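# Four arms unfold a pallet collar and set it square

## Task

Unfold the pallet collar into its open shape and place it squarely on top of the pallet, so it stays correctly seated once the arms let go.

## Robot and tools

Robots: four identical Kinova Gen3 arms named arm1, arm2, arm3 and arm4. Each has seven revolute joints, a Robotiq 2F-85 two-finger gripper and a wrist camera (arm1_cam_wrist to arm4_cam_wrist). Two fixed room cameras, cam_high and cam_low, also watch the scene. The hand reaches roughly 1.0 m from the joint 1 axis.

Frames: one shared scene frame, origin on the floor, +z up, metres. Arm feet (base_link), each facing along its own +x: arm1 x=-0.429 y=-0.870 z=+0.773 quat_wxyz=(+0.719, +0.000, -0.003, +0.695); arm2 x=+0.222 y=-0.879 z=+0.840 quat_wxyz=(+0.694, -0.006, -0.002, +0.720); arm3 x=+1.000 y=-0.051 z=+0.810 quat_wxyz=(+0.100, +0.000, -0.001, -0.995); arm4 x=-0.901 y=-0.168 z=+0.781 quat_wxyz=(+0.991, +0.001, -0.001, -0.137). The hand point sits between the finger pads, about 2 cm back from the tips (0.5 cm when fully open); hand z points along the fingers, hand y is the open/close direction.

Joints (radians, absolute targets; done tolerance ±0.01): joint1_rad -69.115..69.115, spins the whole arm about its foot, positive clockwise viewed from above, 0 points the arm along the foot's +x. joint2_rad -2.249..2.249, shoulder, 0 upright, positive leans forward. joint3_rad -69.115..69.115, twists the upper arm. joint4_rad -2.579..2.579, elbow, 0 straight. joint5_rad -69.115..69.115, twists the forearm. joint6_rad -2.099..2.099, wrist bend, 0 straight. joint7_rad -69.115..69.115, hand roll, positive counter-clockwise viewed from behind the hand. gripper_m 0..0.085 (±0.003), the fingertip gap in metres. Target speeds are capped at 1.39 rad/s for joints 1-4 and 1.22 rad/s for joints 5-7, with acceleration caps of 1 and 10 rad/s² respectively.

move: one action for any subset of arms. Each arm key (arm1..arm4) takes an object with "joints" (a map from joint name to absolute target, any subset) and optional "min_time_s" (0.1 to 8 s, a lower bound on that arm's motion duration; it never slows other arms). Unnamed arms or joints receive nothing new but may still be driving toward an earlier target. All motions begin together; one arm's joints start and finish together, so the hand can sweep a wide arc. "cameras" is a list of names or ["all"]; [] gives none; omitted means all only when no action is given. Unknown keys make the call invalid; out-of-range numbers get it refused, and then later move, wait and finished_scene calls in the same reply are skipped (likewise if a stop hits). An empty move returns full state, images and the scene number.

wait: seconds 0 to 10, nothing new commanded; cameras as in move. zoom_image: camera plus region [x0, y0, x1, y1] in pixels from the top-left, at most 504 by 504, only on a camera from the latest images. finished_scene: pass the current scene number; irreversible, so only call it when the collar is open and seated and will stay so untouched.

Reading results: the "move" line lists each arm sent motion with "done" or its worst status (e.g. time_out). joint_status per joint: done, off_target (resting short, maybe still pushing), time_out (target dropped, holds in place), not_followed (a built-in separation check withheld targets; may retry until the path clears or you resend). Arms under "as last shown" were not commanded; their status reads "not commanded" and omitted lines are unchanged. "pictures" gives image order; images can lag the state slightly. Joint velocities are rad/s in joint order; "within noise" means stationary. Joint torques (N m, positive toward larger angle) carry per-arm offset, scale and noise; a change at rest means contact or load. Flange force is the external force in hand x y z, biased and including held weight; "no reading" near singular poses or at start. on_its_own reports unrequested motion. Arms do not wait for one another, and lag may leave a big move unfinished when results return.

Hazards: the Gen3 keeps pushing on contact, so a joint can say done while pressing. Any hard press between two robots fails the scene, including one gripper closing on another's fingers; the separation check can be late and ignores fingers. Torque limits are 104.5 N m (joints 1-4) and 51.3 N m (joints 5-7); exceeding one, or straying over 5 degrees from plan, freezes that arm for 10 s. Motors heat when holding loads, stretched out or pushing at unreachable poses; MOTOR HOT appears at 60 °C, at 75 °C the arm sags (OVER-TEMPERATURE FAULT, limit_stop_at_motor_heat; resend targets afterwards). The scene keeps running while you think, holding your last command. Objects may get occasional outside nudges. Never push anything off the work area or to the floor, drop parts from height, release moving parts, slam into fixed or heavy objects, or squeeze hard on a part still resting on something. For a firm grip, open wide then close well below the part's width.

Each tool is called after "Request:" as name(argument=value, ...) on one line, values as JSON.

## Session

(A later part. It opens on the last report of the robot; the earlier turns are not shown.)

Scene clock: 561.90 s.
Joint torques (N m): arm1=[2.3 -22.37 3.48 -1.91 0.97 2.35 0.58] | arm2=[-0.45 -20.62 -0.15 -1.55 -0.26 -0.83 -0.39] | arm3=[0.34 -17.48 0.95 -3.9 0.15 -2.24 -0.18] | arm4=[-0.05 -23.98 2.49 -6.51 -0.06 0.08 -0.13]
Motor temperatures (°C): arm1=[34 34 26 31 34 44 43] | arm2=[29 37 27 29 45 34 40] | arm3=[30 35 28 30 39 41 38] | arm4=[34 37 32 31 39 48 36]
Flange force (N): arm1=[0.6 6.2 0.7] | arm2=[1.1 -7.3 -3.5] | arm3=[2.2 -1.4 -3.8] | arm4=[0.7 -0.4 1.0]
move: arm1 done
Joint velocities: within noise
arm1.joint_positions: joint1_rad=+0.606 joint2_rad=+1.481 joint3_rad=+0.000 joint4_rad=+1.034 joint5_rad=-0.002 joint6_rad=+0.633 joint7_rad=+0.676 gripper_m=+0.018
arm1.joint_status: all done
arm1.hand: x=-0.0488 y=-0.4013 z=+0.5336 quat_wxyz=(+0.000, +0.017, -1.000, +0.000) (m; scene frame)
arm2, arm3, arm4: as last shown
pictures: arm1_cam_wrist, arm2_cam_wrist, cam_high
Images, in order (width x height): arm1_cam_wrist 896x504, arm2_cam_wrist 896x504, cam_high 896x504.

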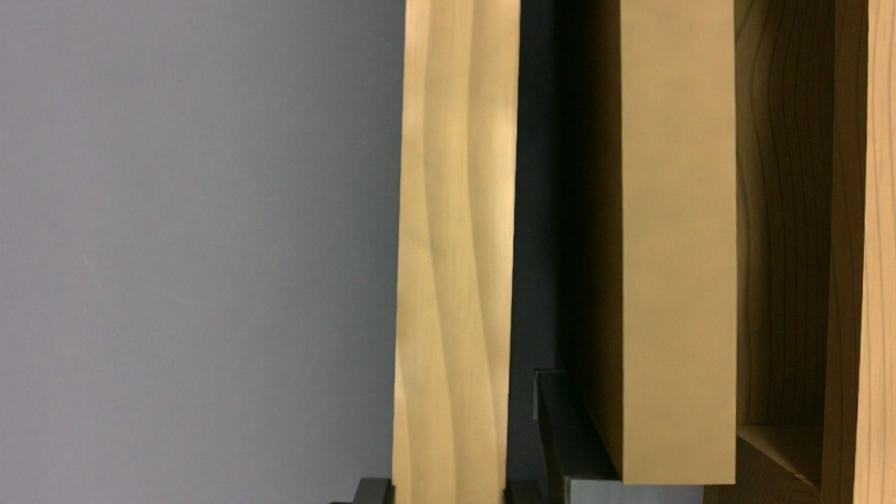

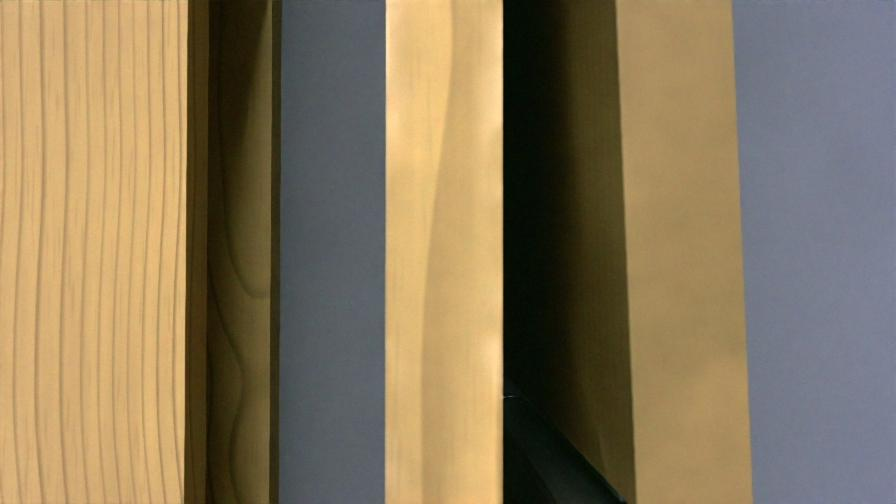

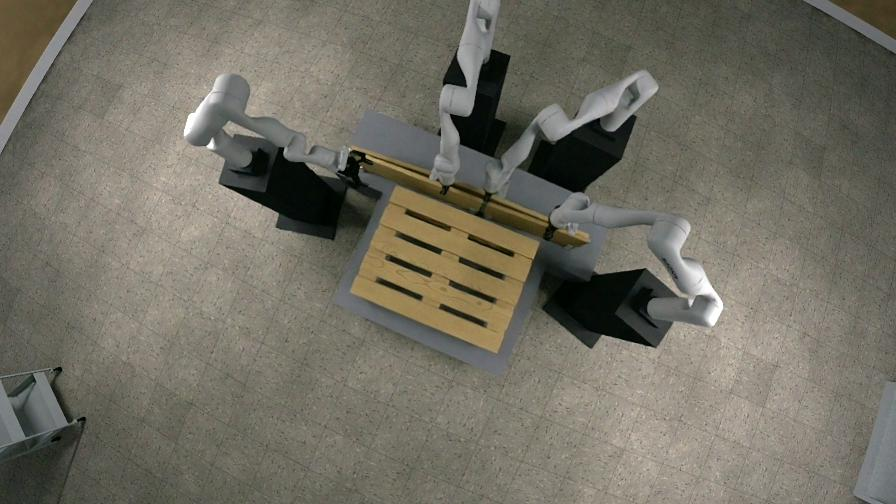

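Request:
move(arm1={"joints": {"joint1_rad": 0.6222, "joint2_rad": 1.4638, "joint3_rad": 0, "joint4_rad": 1.0900, "joint5_rad": -0.0017, "joint6_rad": 0.5938, "joint7_rad": 0.6923}, "min_time_s": 1.3}, cameras=["arm1_cam_wrist"])

Request:
move(arm1={"joints": {"joint1_rad": 0.6461, "joint2_rad": 1.4443, "joint3_rad": 0, "joint4_rad": 1.1576, "joint5_rad": -0.0017, "joint6_rad": 0.5457, "joint7_rad": 0.7163}, "min_time_s": 1.6}, cameras=["arm1_cam_wrist", "arm2_cam_wrist", "arm3_cam_wrist", "arm4_cam_wrist", "cam_low"])

Scene clock: 564.57 s.
Joint torques (N m): arm1=[1.95 -22.99 3.36 -1.75 1.04 2.56 0.75] | arm2=[-0.22 -20.86 -0.2 -1.23 -0.29 -0.57 -0.47] | arm3=[0.39 -17.47 0.94 -3.89 0.13 -2.25 -0.22] | arm4=[-0.06 -24.02 2.47 -6.53 -0.07 0.08 -0.13]
Motor temperatures (°C): arm1=[34 34 26 31 34 44 43] | arm2=[29 37 27 29 45 34 40] | arm3=[30 35 28 30 39 41 38] | arm4=[34 37 32 31 39 48 36]
Flange force (N): arm1=[0.5 6.0 2.6] | arm2=[0.7 -8.0 -2.2] | arm3=[2.2 -1.5 -3.8] | arm4=[0.8 -0.4 1.1]
move: arm1 done
Joint velocities: within noise
arm1.joint_positions: joint1_rad=+0.622 joint2_rad=+1.464 joint3_rad=+0.000 joint4_rad=+1.090 joint5_rad=-0.002 joint6_rad=+0.594 joint7_rad=+0.692 gripper_m=+0.018
arm1.joint_status: all done
arm1.hand: x=-0.0477 y=-0.4163 z=+0.5336 quat_wxyz=(+0.000, +0.017, -1.000, +0.000) (m; scene frame)
arm2, arm3, arm4: as last shown
pictures: arm1_cam_wrist
Images, in order (width x height): arm1_cam_wrist 896x504.

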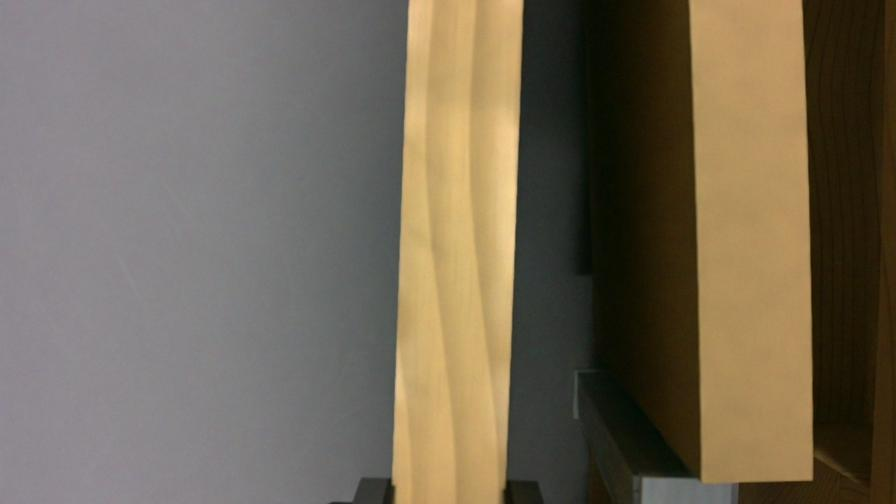

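Scene clock: 566.47 s.
Joint torques (N m): arm1=[1.15 -23.86 2.85 -1.39 0.92 2.77 0.88] | arm2=[0.26 -20.53 0.32 -0.89 -0.22 -0.39 -0.45] | arm3=[0.34 -17.43 0.96 -3.94 0.11 -2.25 -0.18] | arm4=[-0.05 -24.01 2.44 -6.56 -0.07 0.11 -0.14]
Motor temperatures (°C): arm1=[34 34 26 31 34 44 43] | arm2=[29 37 27 29 45 34 40] | arm3=[30 35 28 30 39 41 38] | arm4=[34 37 32 31 39 48 36]
Flange force (N): arm1=[-1.0 5.8 5.5] | arm2=[-0.2 -8.4 -2.2] | arm3=[2.2 -1.2 -4.0] | arm4=[1.0 -0.4 1.1]
move: arm1 done
Joint velocities: within noise
arm1.joint_positions: joint1_rad=+0.646 joint2_rad=+1.444 joint3_rad=+0.000 joint4_rad=+1.158 joint5_rad=-0.002 joint6_rad=+0.546 joint7_rad=+0.716 gripper_m=+0.018
arm1.joint_status: all done
arm1.hand: x=-0.0457 y=-0.4362 z=+0.5336 quat_wxyz=(+0.000, +0.017, -1.000, +0.000) (m; scene frame)
arm2: as last shown
arm3.joint_positions: joint1_rad=-0.076 joint2_rad=+0.865 joint3_rad=+0.000 joint4_rad=+2.105 joint5_rad=+0.000 joint6_rad=-0.614 joint7_rad=-1.571 gripper_m=+0.085
arm3.joint_status: not commanded
arm3.hand: x=+0.4218 y=-0.1887 z=+0.8377 quat_wxyz=(-0.379, -0.127, +0.915, -0.053) (m; scene frame)
arm4.joint_positions: joint1_rad=-0.069 joint2_rad=+1.019 joint3_rad=+0.000 joint4_rad=+1.352 joint5_rad=+0.000 joint6_rad=+0.770 joint7_rad=+1.776 gripper_m=+0.085
arm4.joint_status: not commanded
arm4.hand: x=-0.3406 y=-0.3102 z=+0.7496 quat_wxyz=(-0.001, +0.000, -1.000, -0.001) (m; scene frame)
pictures: arm1_cam_wrist, arm2_cam_wrist, arm3_cam_wrist, arm4_cam_wrist, cam_low
Images, in order (width x height): arm1_cam_wrist 896x504, arm2_cam_wrist 896x504, arm3_cam_wrist 896x504, arm4_cam_wrist 896x504, cam_low 896x504.

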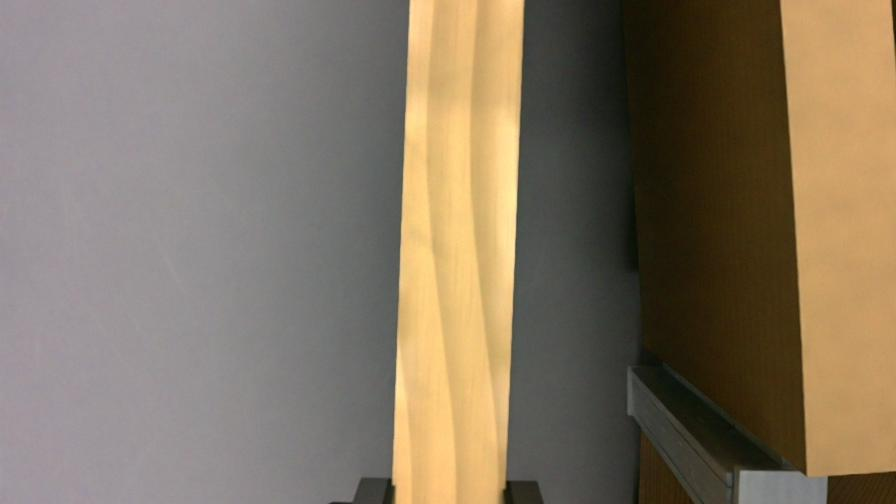

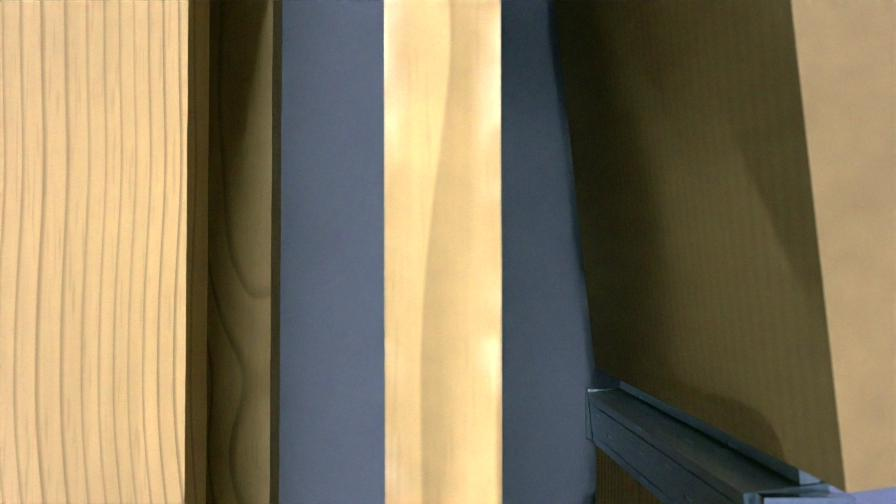

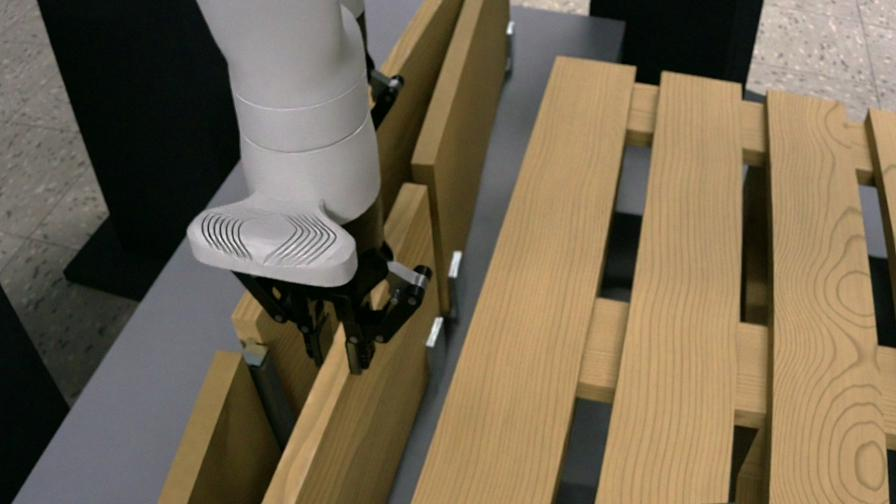

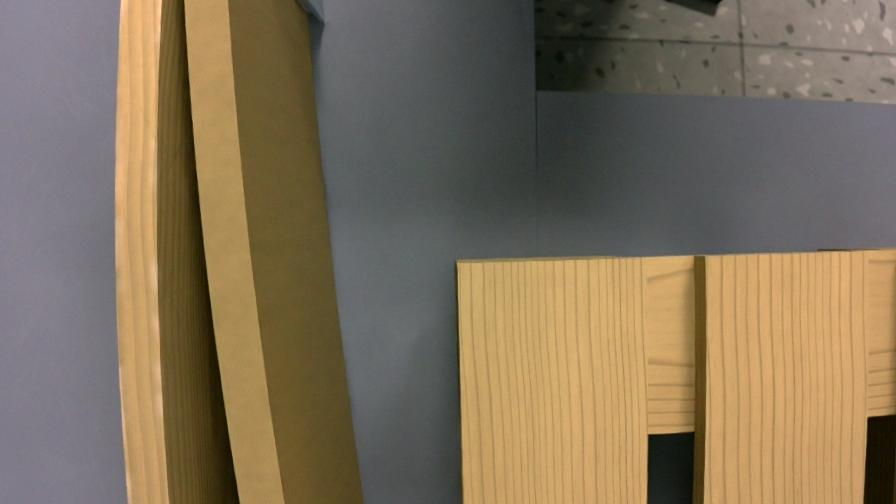

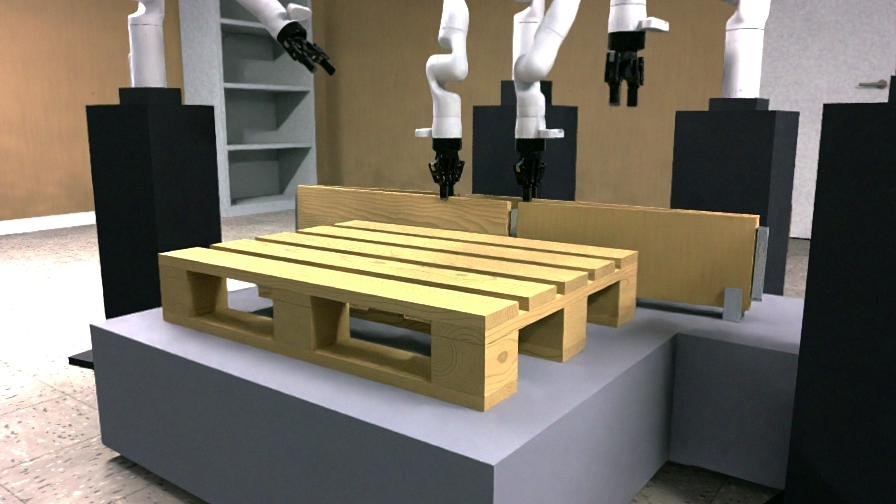

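Request:
move(cameras=["all"])

Scene clock: 572.87 s.
Joint torques (N m): arm1=[1.15 -23.95 2.83 -1.38 0.95 2.77 0.86] | arm2=[0.17 -20.56 0.41 -0.85 -0.2 -0.38 -0.47] | arm3=[0.42 -17.42 0.95 -3.97 0.12 -2.29 -0.19] | arm4=[-0.08 -23.99 2.48 -6.51 -0.07 0.08 -0.13]
Motor temperatures (°C): arm1=[34 34 26 31 34 44 43] | arm2=[29 37 27 29 45 34 40] | arm3=[30 35 28 30 39 41 38] | arm4=[34 37 32 31 39 48 36]
Flange force (N): arm1=[-1.1 5.9 5.7] | arm2=[-0.1 -8.6 -2.0] | arm3=[2.3 -1.5 -4.1] | arm4=[0.7 -0.5 1.0]
Joint velocities: within noise
arm1.joint_positions: joint1_rad=+0.646 joint2_rad=+1.444 joint3_rad=+0.000 joint4_rad=+1.158 joint5_rad=-0.002 joint6_rad=+0.546 joint7_rad=+0.716 gripper_m=+0.018
arm1.joint_status: all done
arm1.hand: x=-0.0457 y=-0.4362 z=+0.5336 quat_wxyz=(+0.000, +0.017, -1.000, +0.000) (m; scene frame)
arm2.joint_positions: joint1_rad=-0.156 joint2_rad=+1.529 joint3_rad=+0.000 joint4_rad=+1.245 joint5_rad=-0.029 joint6_rad=+0.360 joint7_rad=+3.011 gripper_m=+0.018
arm2.joint_status: not commanded
arm2.hand: x=+0.1449 y=-0.3511 z=+0.5336 quat_wxyz=(+0.000, +1.000, +0.017, +0.000) (m; scene frame)
arm3.joint_positions: joint1_rad=-0.076 joint2_rad=+0.865 joint3_rad=+0.000 joint4_rad=+2.105 joint5_rad=+0.000 joint6_rad=-0.614 joint7_rad=-1.571 gripper_m=+0.085
arm3.joint_status: not commanded
arm3.hand: x=+0.4218 y=-0.1887 z=+0.8377 quat_wxyz=(-0.379, -0.127, +0.915, -0.053) (m; scene frame)
arm4.joint_positions: joint1_rad=-0.069 joint2_rad=+1.019 joint3_rad=+0.000 joint4_rad=+1.352 joint5_rad=+0.000 joint6_rad=+0.770 joint7_rad=+1.776 gripper_m=+0.085
arm4.joint_status: not commanded
arm4.hand: x=-0.3406 y=-0.3102 z=+0.7496 quat_wxyz=(-0.001, +0.000, -1.000, -0.001) (m; scene frame)
pictures: arm1_cam_wrist, arm2_cam_wrist, arm3_cam_wrist, arm4_cam_wrist, cam_high, cam_low
Images, in order (width x height): arm1_cam_wrist 896x504, arm2_cam_wrist 896x504, arm3_cam_wrist 896x504, arm4_cam_wrist 896x504, cam_high 896x504, cam_low 896x504.

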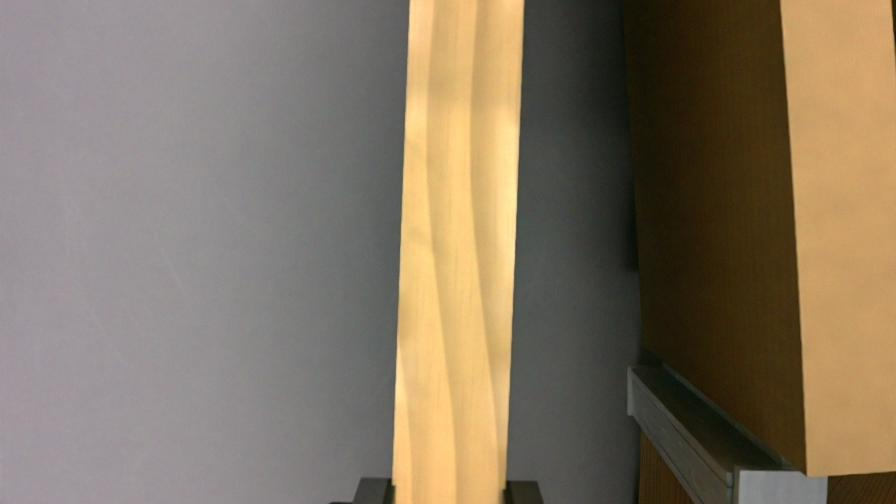

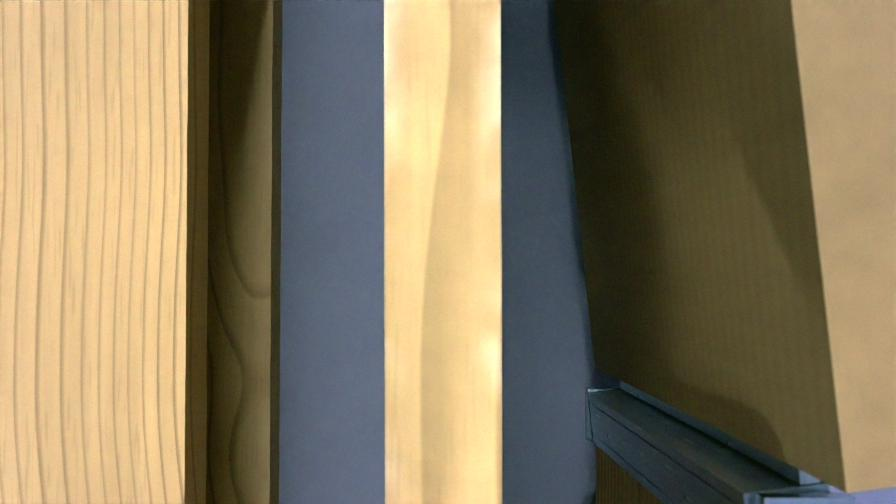

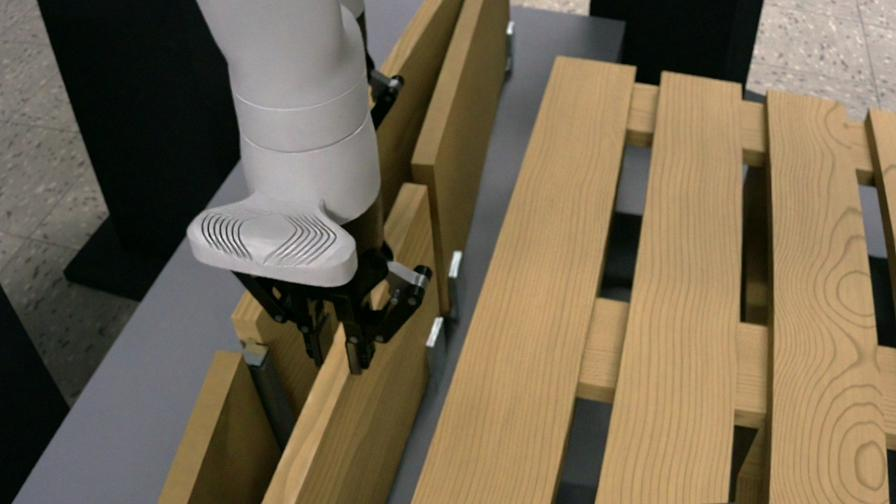

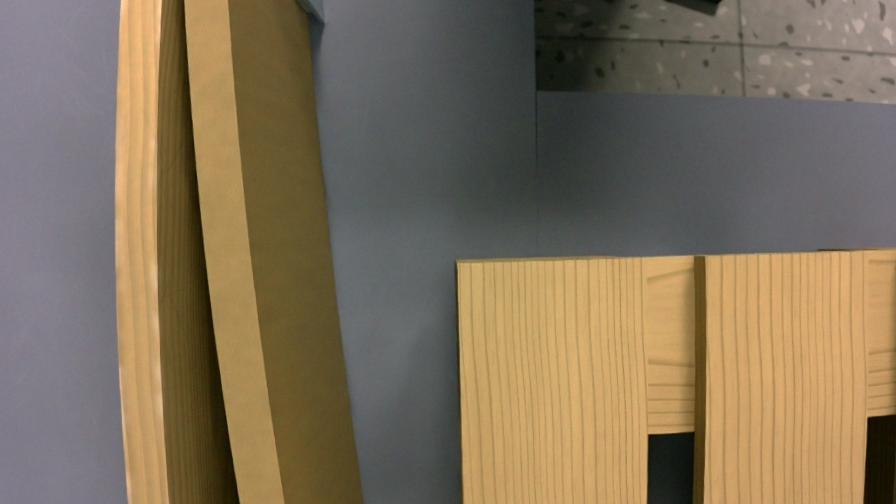

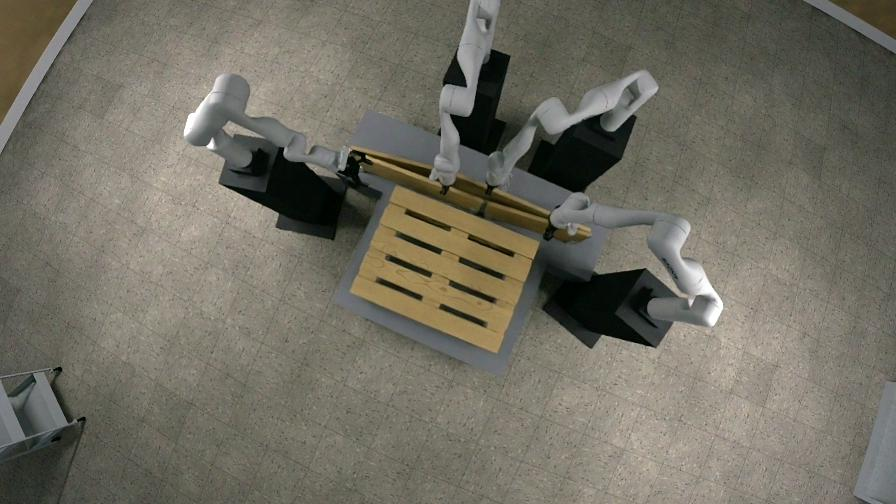

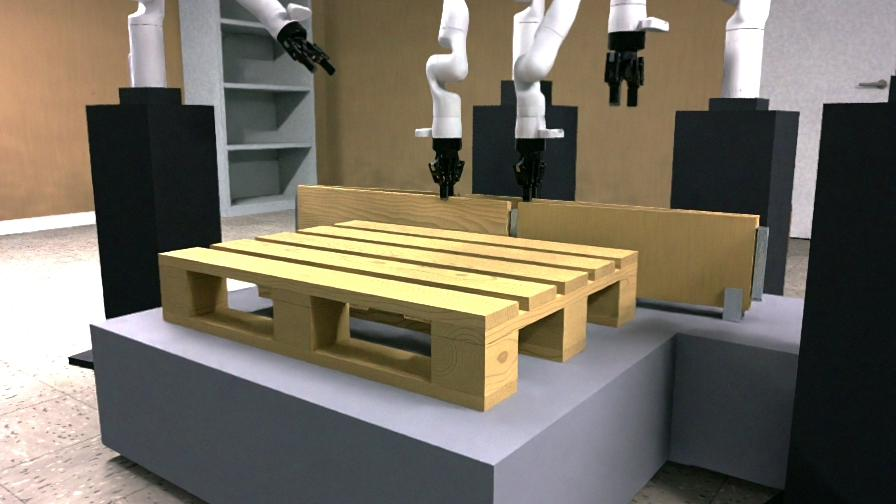

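Request:
move(arm3={"joints": {"joint1_rad": -0.3781, "joint2_rad": 1.4364, "joint3_rad": 0, "joint4_rad": 0.7663, "joint5_rad": 0, "joint6_rad": 0.9389, "joint7_rad": 1.1075}}, arm4={"joints": {"joint1_rad": 0.0554, "joint2_rad": 1.2625, "joint3_rad": 0, "joint4_rad": 1.1197, "joint5_rad": 0, "joint6_rad": 0.7594, "joint7_rad": 2.0126}}, cameras=["arm3_cam_wrist", "arm4_cam_wrist", "cam_high"])

Scene clock: 595.50 s.
Joint torques (N m): arm1=[1.19 -23.96 2.97 -1.4 0.94 2.81 0.87] | arm2=[0.21 -20.53 0.43 -0.94 -0.19 -0.32 -0.5] | arm3=[0.36 -25.24 1.01 -7.54 0.11 -0.15 -0.19] | arm4=[-0.03 -25.88 2.54 -6.47 -0.05 0.08 -0.13]
Motor temperatures (°C): arm1=[34 35 26 31 34 44 43] | arm2=[29 37 27 28 45 34 40] | arm3=[30 35 28 30 39 41 38] | arm4=[34 37 32 31 39 48 36]
Flange force (N): arm1=[-0.9 5.8 5.7] | arm2=[0.0 -8.0 -2.3] | arm3=[6.4 -2.6 -4.3] | arm4=[1.2 0.0 0.6]
move: arm3 done; arm4 done
Joint velocities: within noise
arm1, arm2: as last shown
arm3.joint_positions: joint1_rad=-0.378 joint2_rad=+1.436 joint3_rad=+0.000 joint4_rad=+0.766 joint5_rad=+0.000 joint6_rad=+0.939 joint7_rad=+1.108 gripper_m=+0.085
arm3.joint_status: all done
arm3.hand: x=+0.4250 y=-0.3965 z=+0.6543 quat_wxyz=(-0.001, -0.998, -0.057, +0.000) (m; scene frame)
arm4.joint_positions: joint1_rad=+0.055 joint2_rad=+1.262 joint3_rad=+0.000 joint4_rad=+1.120 joint5_rad=+0.000 joint6_rad=+0.759 joint7_rad=+2.013 gripper_m=+0.085
arm4.joint_status: all done
arm4.hand: x=-0.3245 y=-0.3915 z=+0.6544 quat_wxyz=(-0.001, +0.055, -0.998, -0.001) (m; scene frame)
pictures: arm3_cam_wrist, arm4_cam_wrist, cam_high
Images, in order (width x height): arm3_cam_wrist 896x504, arm4_cam_wrist 896x504, cam_high 896x504.

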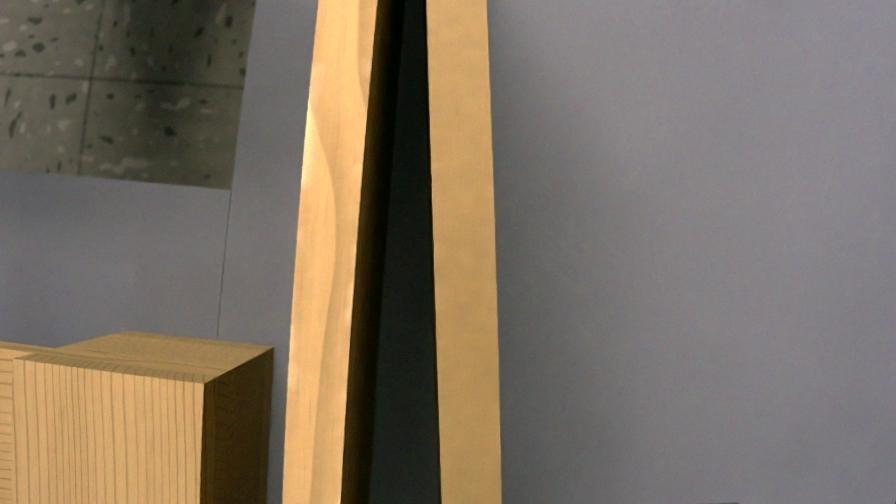

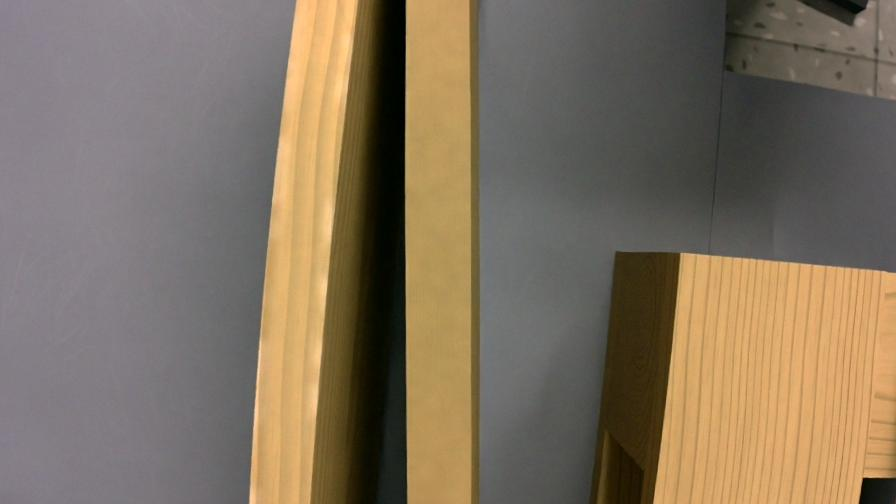

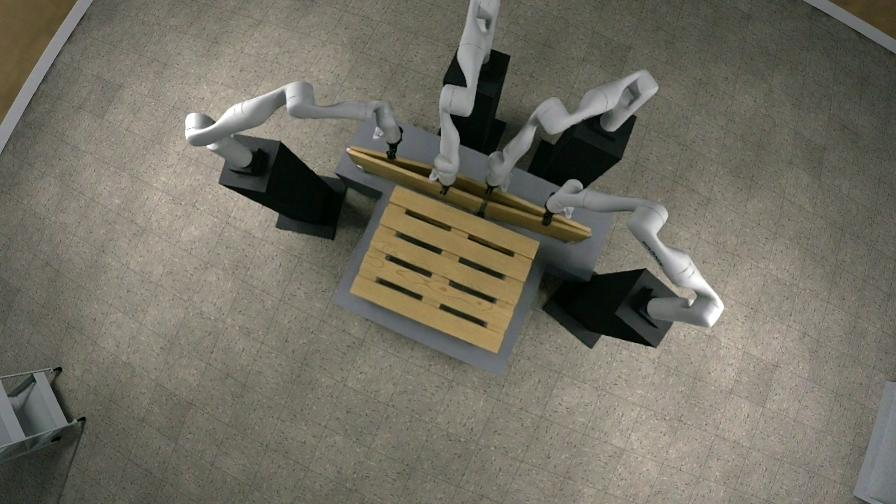

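Request:
zoom_image(camera="arm3_cam_wrist", region=[400, 404, 520, 504])

Request:
zoom_image(camera="arm4_cam_wrist", region=[380, 404, 500, 504])

Request:
move(arm3={"joints": {"joint7_rad": -2.0341}}, arm4={"joints": {"joint7_rad": -1.1290}}, cameras=["arm3_cam_wrist", "arm4_cam_wrist"])

Request:
zoom_image(camera="arm3_cam_wrist", region=[360, 404, 480, 504])

Request:
zoom_image(camera="arm4_cam_wrist", region=[400, 404, 520, 504])

Scaled by 4.200 from the camera's 896x504 image, which has a finer 1280x720 frame.

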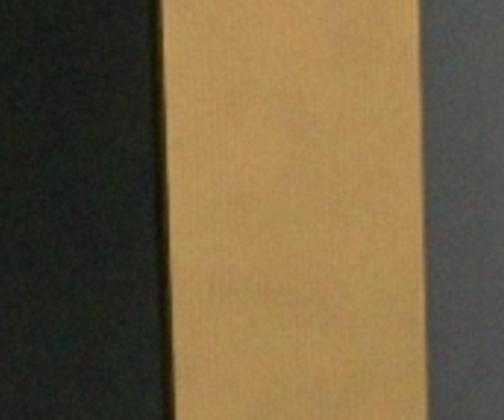

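Scaled by 4.200 from the camera's 896x504 image, which has a finer 1280x720 frame.

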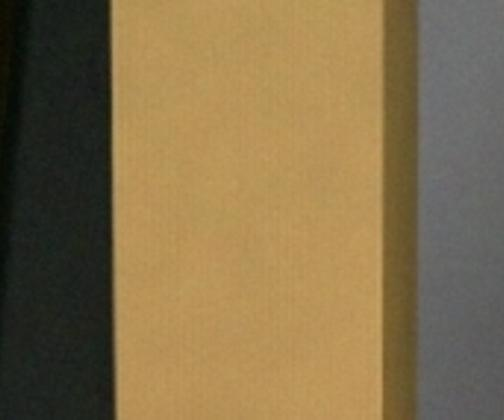

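Scene clock: 602.90 s.
Joint torques (N m): arm1=[1.15 -23.9 2.85 -1.38 0.93 2.78 0.83] | arm2=[0.17 -20.52 0.33 -0.91 -0.21 -0.34 -0.49] | arm3=[0.35 -25.33 1.04 -7.63 0.17 -0.23 -0.22] | arm4=[-0.08 -25.95 2.5 -6.59 -0.09 -0.03 -0.13]
Motor temperatures (°C): arm1=[34 36 26 31 34 44 43] | arm2=[29 37 27 28 45 34 40] | arm3=[30 35 28 30 39 41 38] | arm4=[34 37 32 31 39 48 36]
Flange force (N): arm1=[-1.1 5.7 5.6] | arm2=[0.0 -8.2 -2.3] | arm3=[-6.4 2.6 -4.3] | arm4=[-1.4 0.0 0.5]
move: arm3 done; arm4 done
Joint velocities: within noise
arm1, arm2: as last shown
arm3.joint_positions: joint1_rad=-0.378 joint2_rad=+1.436 joint3_rad=+0.000 joint4_rad=+0.766 joint5_rad=+0.000 joint6_rad=+0.939 joint7_rad=-2.034 gripper_m=+0.085
arm3.joint_status: all done
arm3.hand: x=+0.4250 y=-0.3965 z=+0.6543 quat_wxyz=(+0.000, -0.057, +0.998, -0.001) (m; scene frame)
arm4.joint_positions: joint1_rad=+0.055 joint2_rad=+1.262 joint3_rad=+0.000 joint4_rad=+1.120 joint5_rad=+0.000 joint6_rad=+0.759 joint7_rad=-1.129 gripper_m=+0.085
arm4.joint_status: all done
arm4.hand: x=-0.3245 y=-0.3915 z=+0.6544 quat_wxyz=(+0.001, -0.998, -0.055, -0.001) (m; scene frame)
pictures: arm3_cam_wrist, arm4_cam_wrist
Images, in order (width x height): arm3_cam_wrist 896x504, arm4_cam_wrist 896x504.

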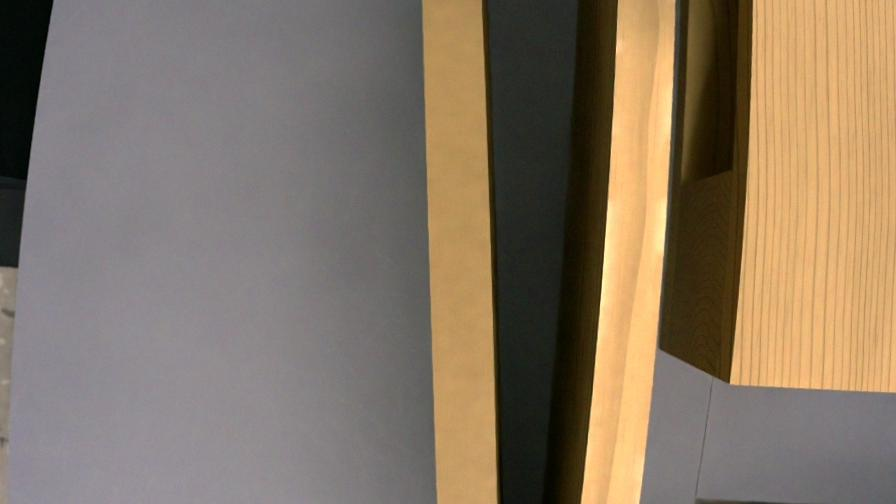

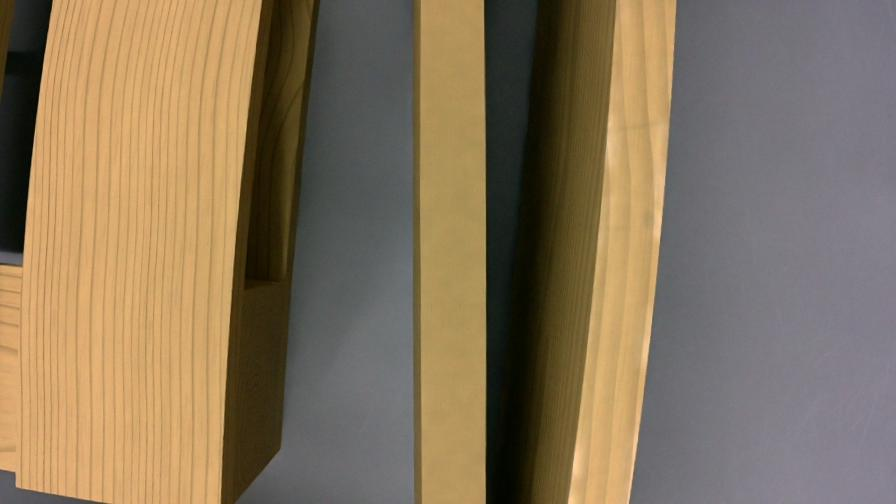

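Scaled by 4.200 from the camera's 896x504 image, which has a finer 1280x720 frame.

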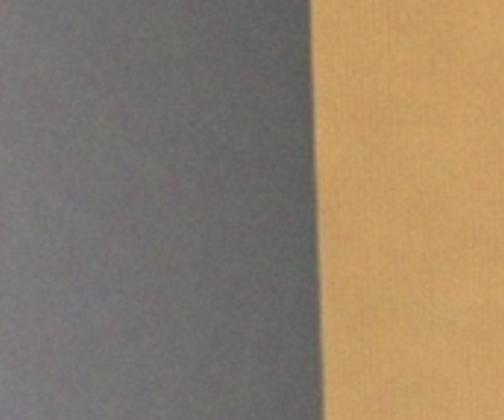

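Scaled by 4.200 from the camera's 896x504 image, which has a finer 1280x720 frame.

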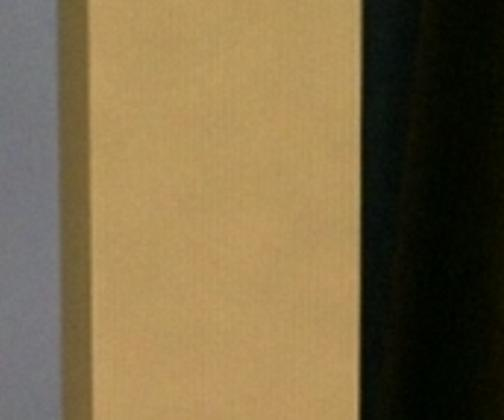

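Request:
move(arm1={"joints": {"joint1_rad": 0.6363, "joint2_rad": 1.4517, "joint3_rad": 0, "joint4_rad": 1.1316, "joint5_rad": -0.0017, "joint6_rad": 0.5644, "joint7_rad": 0.7064}, "min_time_s": 2}, arm2={"joints": {"joint1_rad": -0.1537, "joint2_rad": 1.5361, "joint3_rad": 0, "joint4_rad": 1.2121, "joint5_rad": -0.0270, "joint6_rad": 0.3861, "joint7_rad": 3.0110}, "min_time_s": 2}, arm3={"joints": {"joint1_rad": -0.3681, "joint2_rad": 1.4257, "joint3_rad": 0, "joint4_rad": 0.7943, "joint5_rad": 0, "joint6_rad": 0.9216, "joint7_rad": 1.1298}}, arm4={"joints": {"joint1_rad": 0.0463, "joint2_rad": 1.2592, "joint3_rad": 0, "joint4_rad": 1.1286, "joint5_rad": 0, "joint6_rad": 0.7538, "joint7_rad": 2.0192}}, cameras=["arm3_cam_wrist", "arm4_cam_wrist"])

Request:
zoom_image(camera="arm3_cam_wrist", region=[410, 404, 530, 504])

Request:
zoom_image(camera="arm4_cam_wrist", region=[390, 404, 510, 504])

Scene clock: 623.87 s.
Joint torques (N m): arm1=[-2.31 -28.8 -1.15 -5.5 -0.44 0.51 0.74] | arm2=[-0.27 -15.44 -0.11 -4.01 -0.26 -3.5 -0.53] | arm3=[0.37 -25.15 0.99 -7.43 0.13 -0.1 -0.21] | arm4=[-0.07 -25.82 2.53 -6.43 -0.06 0.06 -0.15]
Motor temperatures (°C): arm1=[34 36 26 31 34 44 43] | arm2=[29 37 27 28 45 34 40] | arm3=[30 35 28 30 39 41 38] | arm4=[34 37 32 30 39 48 36]
Flange force (N): arm1=[-2.5 -1.6 8.0] | arm2=[1.5 -1.5 -21.5] | arm3=[6.2 -2.3 -4.2] | arm4=[1.2 -0.1 0.6]
move: arm1 done; arm2 done; arm3 done; arm4 done
Joint velocities: within noise
arm1.joint_positions: joint1_rad=+0.636 joint2_rad=+1.452 joint3_rad=+0.000 joint4_rad=+1.132 joint5_rad=-0.002 joint6_rad=+0.564 joint7_rad=+0.706 gripper_m=+0.018
arm1.joint_status: all done
arm1.hand: x=-0.0466 y=-0.4283 z=+0.5336 quat_wxyz=(+0.000, +0.017, -1.000, +0.000) (m; scene frame)
arm2.joint_positions: joint1_rad=-0.154 joint2_rad=+1.536 joint3_rad=+0.000 joint4_rad=+1.212 joint5_rad=-0.027 joint6_rad=+0.386 joint7_rad=+3.011 gripper_m=+0.018
arm2.joint_status: all done
arm2.hand: x=+0.1446 y=-0.3433 z=+0.5337 quat_wxyz=(+0.000, +1.000, +0.017, +0.000) (m; scene frame)
arm3.joint_positions: joint1_rad=-0.368 joint2_rad=+1.426 joint3_rad=+0.000 joint4_rad=+0.794 joint5_rad=+0.000 joint6_rad=+0.922 joint7_rad=+1.130 gripper_m=+0.085
arm3.joint_status: all done
arm3.hand: x=+0.4249 y=-0.3887 z=+0.6544 quat_wxyz=(-0.001, -0.998, -0.064, +0.000) (m; scene frame)
arm4.joint_positions: joint1_rad=+0.046 joint2_rad=+1.259 joint3_rad=+0.000 joint4_rad=+1.129 joint5_rad=+0.000 joint6_rad=+0.754 joint7_rad=+2.019 gripper_m=+0.085
arm4.joint_status: all done
arm4.hand: x=-0.3241 y=-0.3857 z=+0.6546 quat_wxyz=(-0.001, +0.063, -0.998, -0.001) (m; scene frame)
pictures: arm3_cam_wrist, arm4_cam_wrist
Images, in order (width x height): arm3_cam_wrist 896x504, arm4_cam_wrist 896x504.

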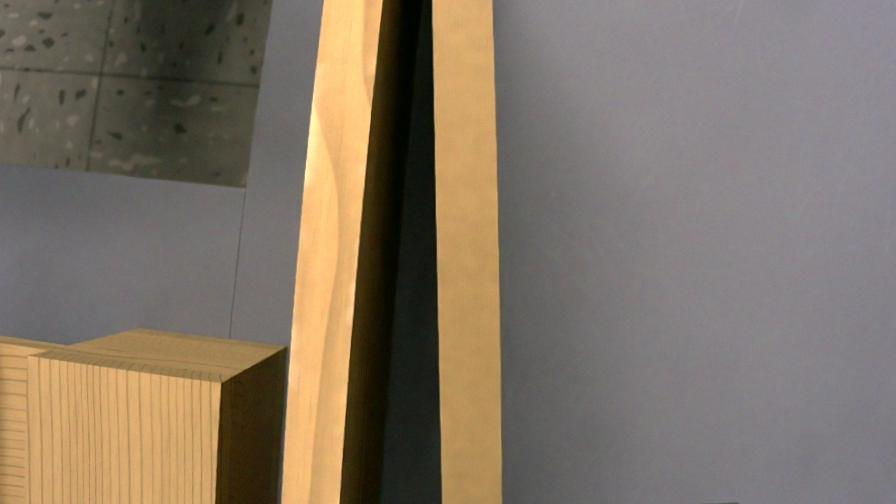

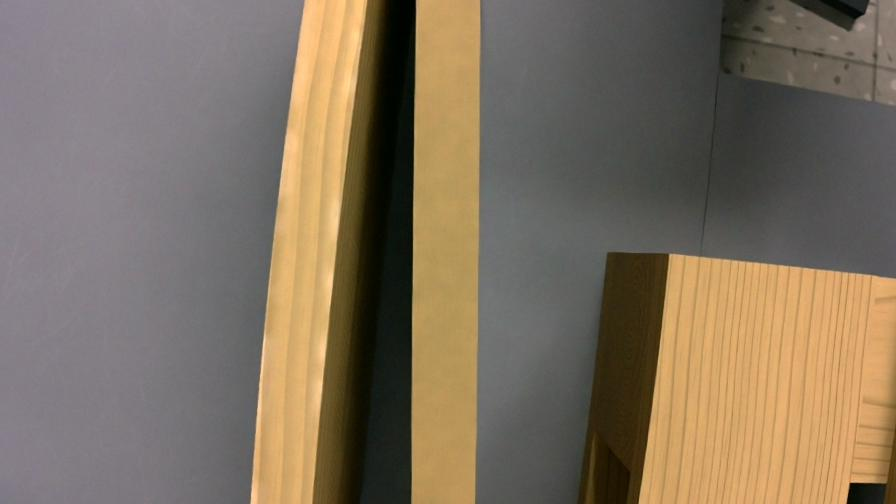

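Scaled by 4.200 from the camera's 896x504 image, which has a finer 1280x720 frame.

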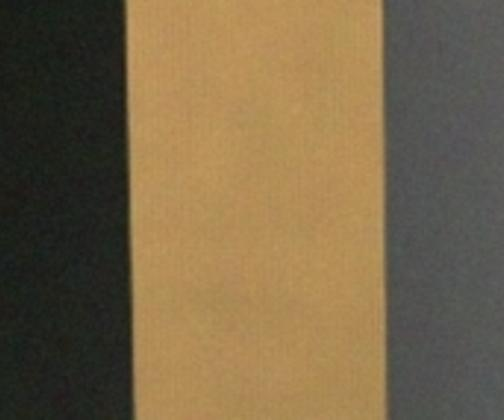

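Scaled by 4.200 from the camera's 896x504 image, which has a finer 1280x720 frame.

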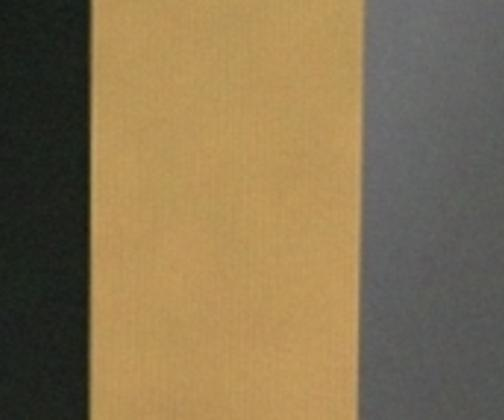

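Request:
move(arm3={"joints": {"joint1_rad": -0.3692, "joint2_rad": 1.7151, "joint3_rad": 0, "joint4_rad": 0.5027, "joint5_rad": 0, "joint6_rad": 0.9238, "joint7_rad": 1.1321, "gripper_m": 0.045}, "min_time_s": 2.5}, arm4={"joints": {"joint1_rad": 0.0477, "joint2_rad": 1.5122, "joint3_rad": 0, "joint4_rad": 0.9565, "joint5_rad": 0, "joint6_rad": 0.6729, "joint7_rad": 2.0241, "gripper_m": 0.045}, "min_time_s": 2.5}, cameras=["arm3_cam_wrist", "arm4_cam_wrist"])

Scene clock: 633.20 s.
Joint torques (N m): arm1=[-2.36 -28.78 -1.21 -5.53 -0.45 0.53 0.77] | arm2=[-0.34 -15.4 -0.07 -3.92 -0.29 -3.45 -0.58] | arm3=[0.35 -25.15 1.04 -7.42 0.12 -0.12 -0.18] | arm4=[-0.08 -26.2 2.54 -5.88 -0.06 0.09 -0.14]
Motor temperatures (°C): arm1=[34 36 26 31 34 44 43] | arm2=[29 37 27 28 45 34 40] | arm3=[30 36 28 30 39 41 38] | arm4=[34 37 32 30 39 48 36]
Flange force (N): arm1=[-2.4 -1.9 7.9] | arm2=[1.7 -1.7 -21.4] | arm3=no reading | arm4=[1.4 0.0 0.3]
move: arm3 done; arm4 done
Joint velocities: within noise
arm1, arm2: as last shown
arm3.joint_positions: joint1_rad=-0.369 joint2_rad=+1.715 joint3_rad=+0.000 joint4_rad=+0.503 joint5_rad=+0.000 joint6_rad=+0.924 joint7_rad=+1.132 gripper_m=+0.045
arm3.joint_status: all done
arm3.hand: x=+0.4248 y=-0.3897 z=+0.5336 quat_wxyz=(-0.001, -0.998, -0.065, +0.000) (m; scene frame)
arm4.joint_positions: joint1_rad=+0.048 joint2_rad=+1.512 joint3_rad=+0.000 joint4_rad=+0.957 joint5_rad=+0.000 joint6_rad=+0.673 joint7_rad=+2.024 gripper_m=+0.045
arm4.joint_status: all done
arm4.hand: x=-0.3239 y=-0.3864 z=+0.5336 quat_wxyz=(-0.001, +0.065, -0.998, -0.001) (m; scene frame)
pictures: arm3_cam_wrist, arm4_cam_wrist
Images, in order (width x height): arm3_cam_wrist 896x504, arm4_cam_wrist 896x504.

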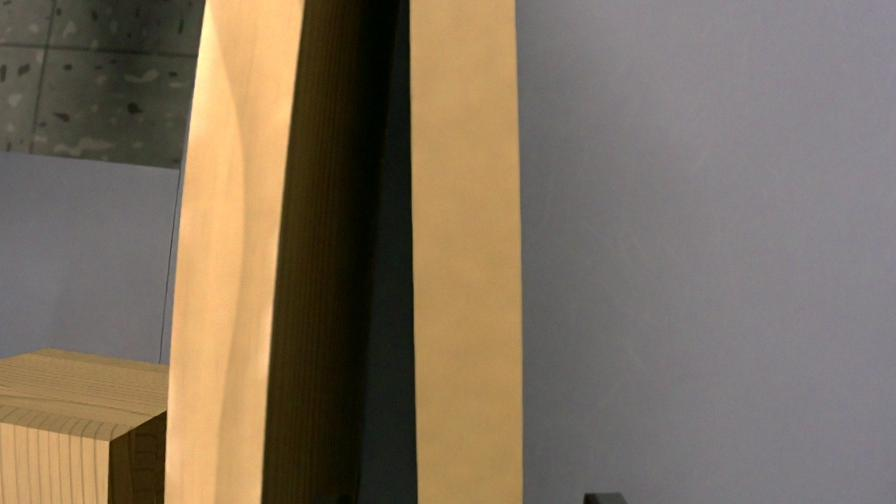

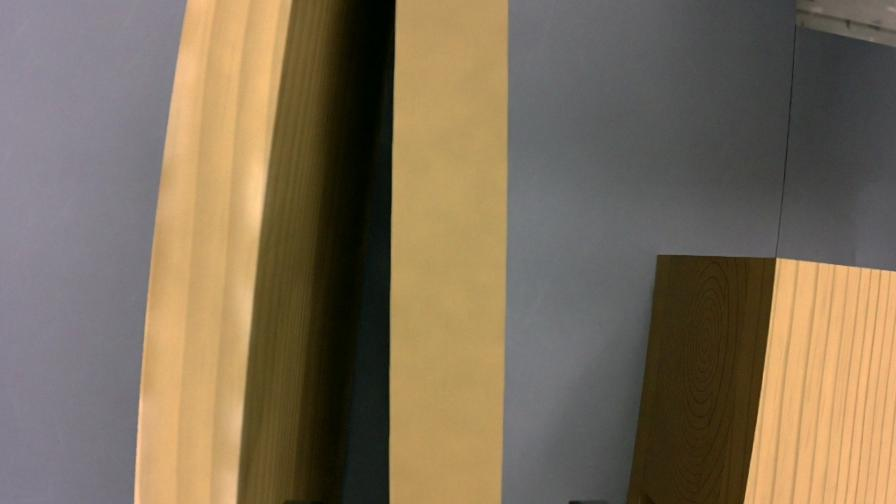

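Request:
move(arm3={"joints": {"gripper_m": 0.005}}, arm4={"joints": {"gripper_m": 0.005}}, cameras=[])

Scene clock: 634.43 s.
Joint torques (N m): arm1=[-2.33 -27.6 -1.22 -5.34 -0.51 0.49 0.69] | arm2=[-0.07 -15.12 0.22 -3.87 -0.28 -3.45 -0.57] | arm3=[0.76 -21.7 1.17 -7.02 0.2 -1.16 -0.26] | arm4=[-0.52 -22.58 2.22 -5.62 -0.01 -0.76 0.03]
Motor temperatures (°C): arm1=[34 36 26 31 34 44 43] | arm2=[29 37 27 28 45 34 40] | arm3=[30 36 28 30 39 41 38] | arm4=[34 37 32 30 39 48 36]
Flange force (N): arm1=[-2.0 -2.4 5.6] | arm2=[1.2 -1.6 -21.9] | arm3=no reading | arm4=[3.2 0.5 -7.6]
move: arm3 off_target; arm4 off_target
Joint velocities: within noise
arm1, arm2: as last shown
arm1.hand: x=-0.0466 y=-0.4282 z=+0.5336 quat_wxyz=(+0.000, +0.017, -1.000, +0.000) (m; scene frame)
arm3.joint_positions: joint1_rad=-0.369 joint2_rad=+1.715 joint3_rad=+0.000 joint4_rad=+0.503 joint5_rad=+0.000 joint6_rad=+0.924 joint7_rad=+1.132 gripper_m=+0.017
arm3.joint_status: gripper_m off_target (ended at +0.017, target +0.005)
arm3.hand: x=+0.4248 y=-0.3898 z=+0.5336 quat_wxyz=(-0.001, -0.998, -0.065, +0.000) (m; scene frame)
arm4.joint_positions: joint1_rad=+0.048 joint2_rad=+1.512 joint3_rad=+0.000 joint4_rad=+0.956 joint5_rad=+0.000 joint6_rad=+0.673 joint7_rad=+2.024 gripper_m=+0.017
arm4.joint_status: gripper_m off_target (ended at +0.017, target +0.005)
arm4.hand: x=-0.3239 y=-0.3864 z=+0.5336 quat_wxyz=(-0.001, +0.065, -0.998, -0.001) (m; scene frame)
pictures: none
No camera images: "cameras" was empty.


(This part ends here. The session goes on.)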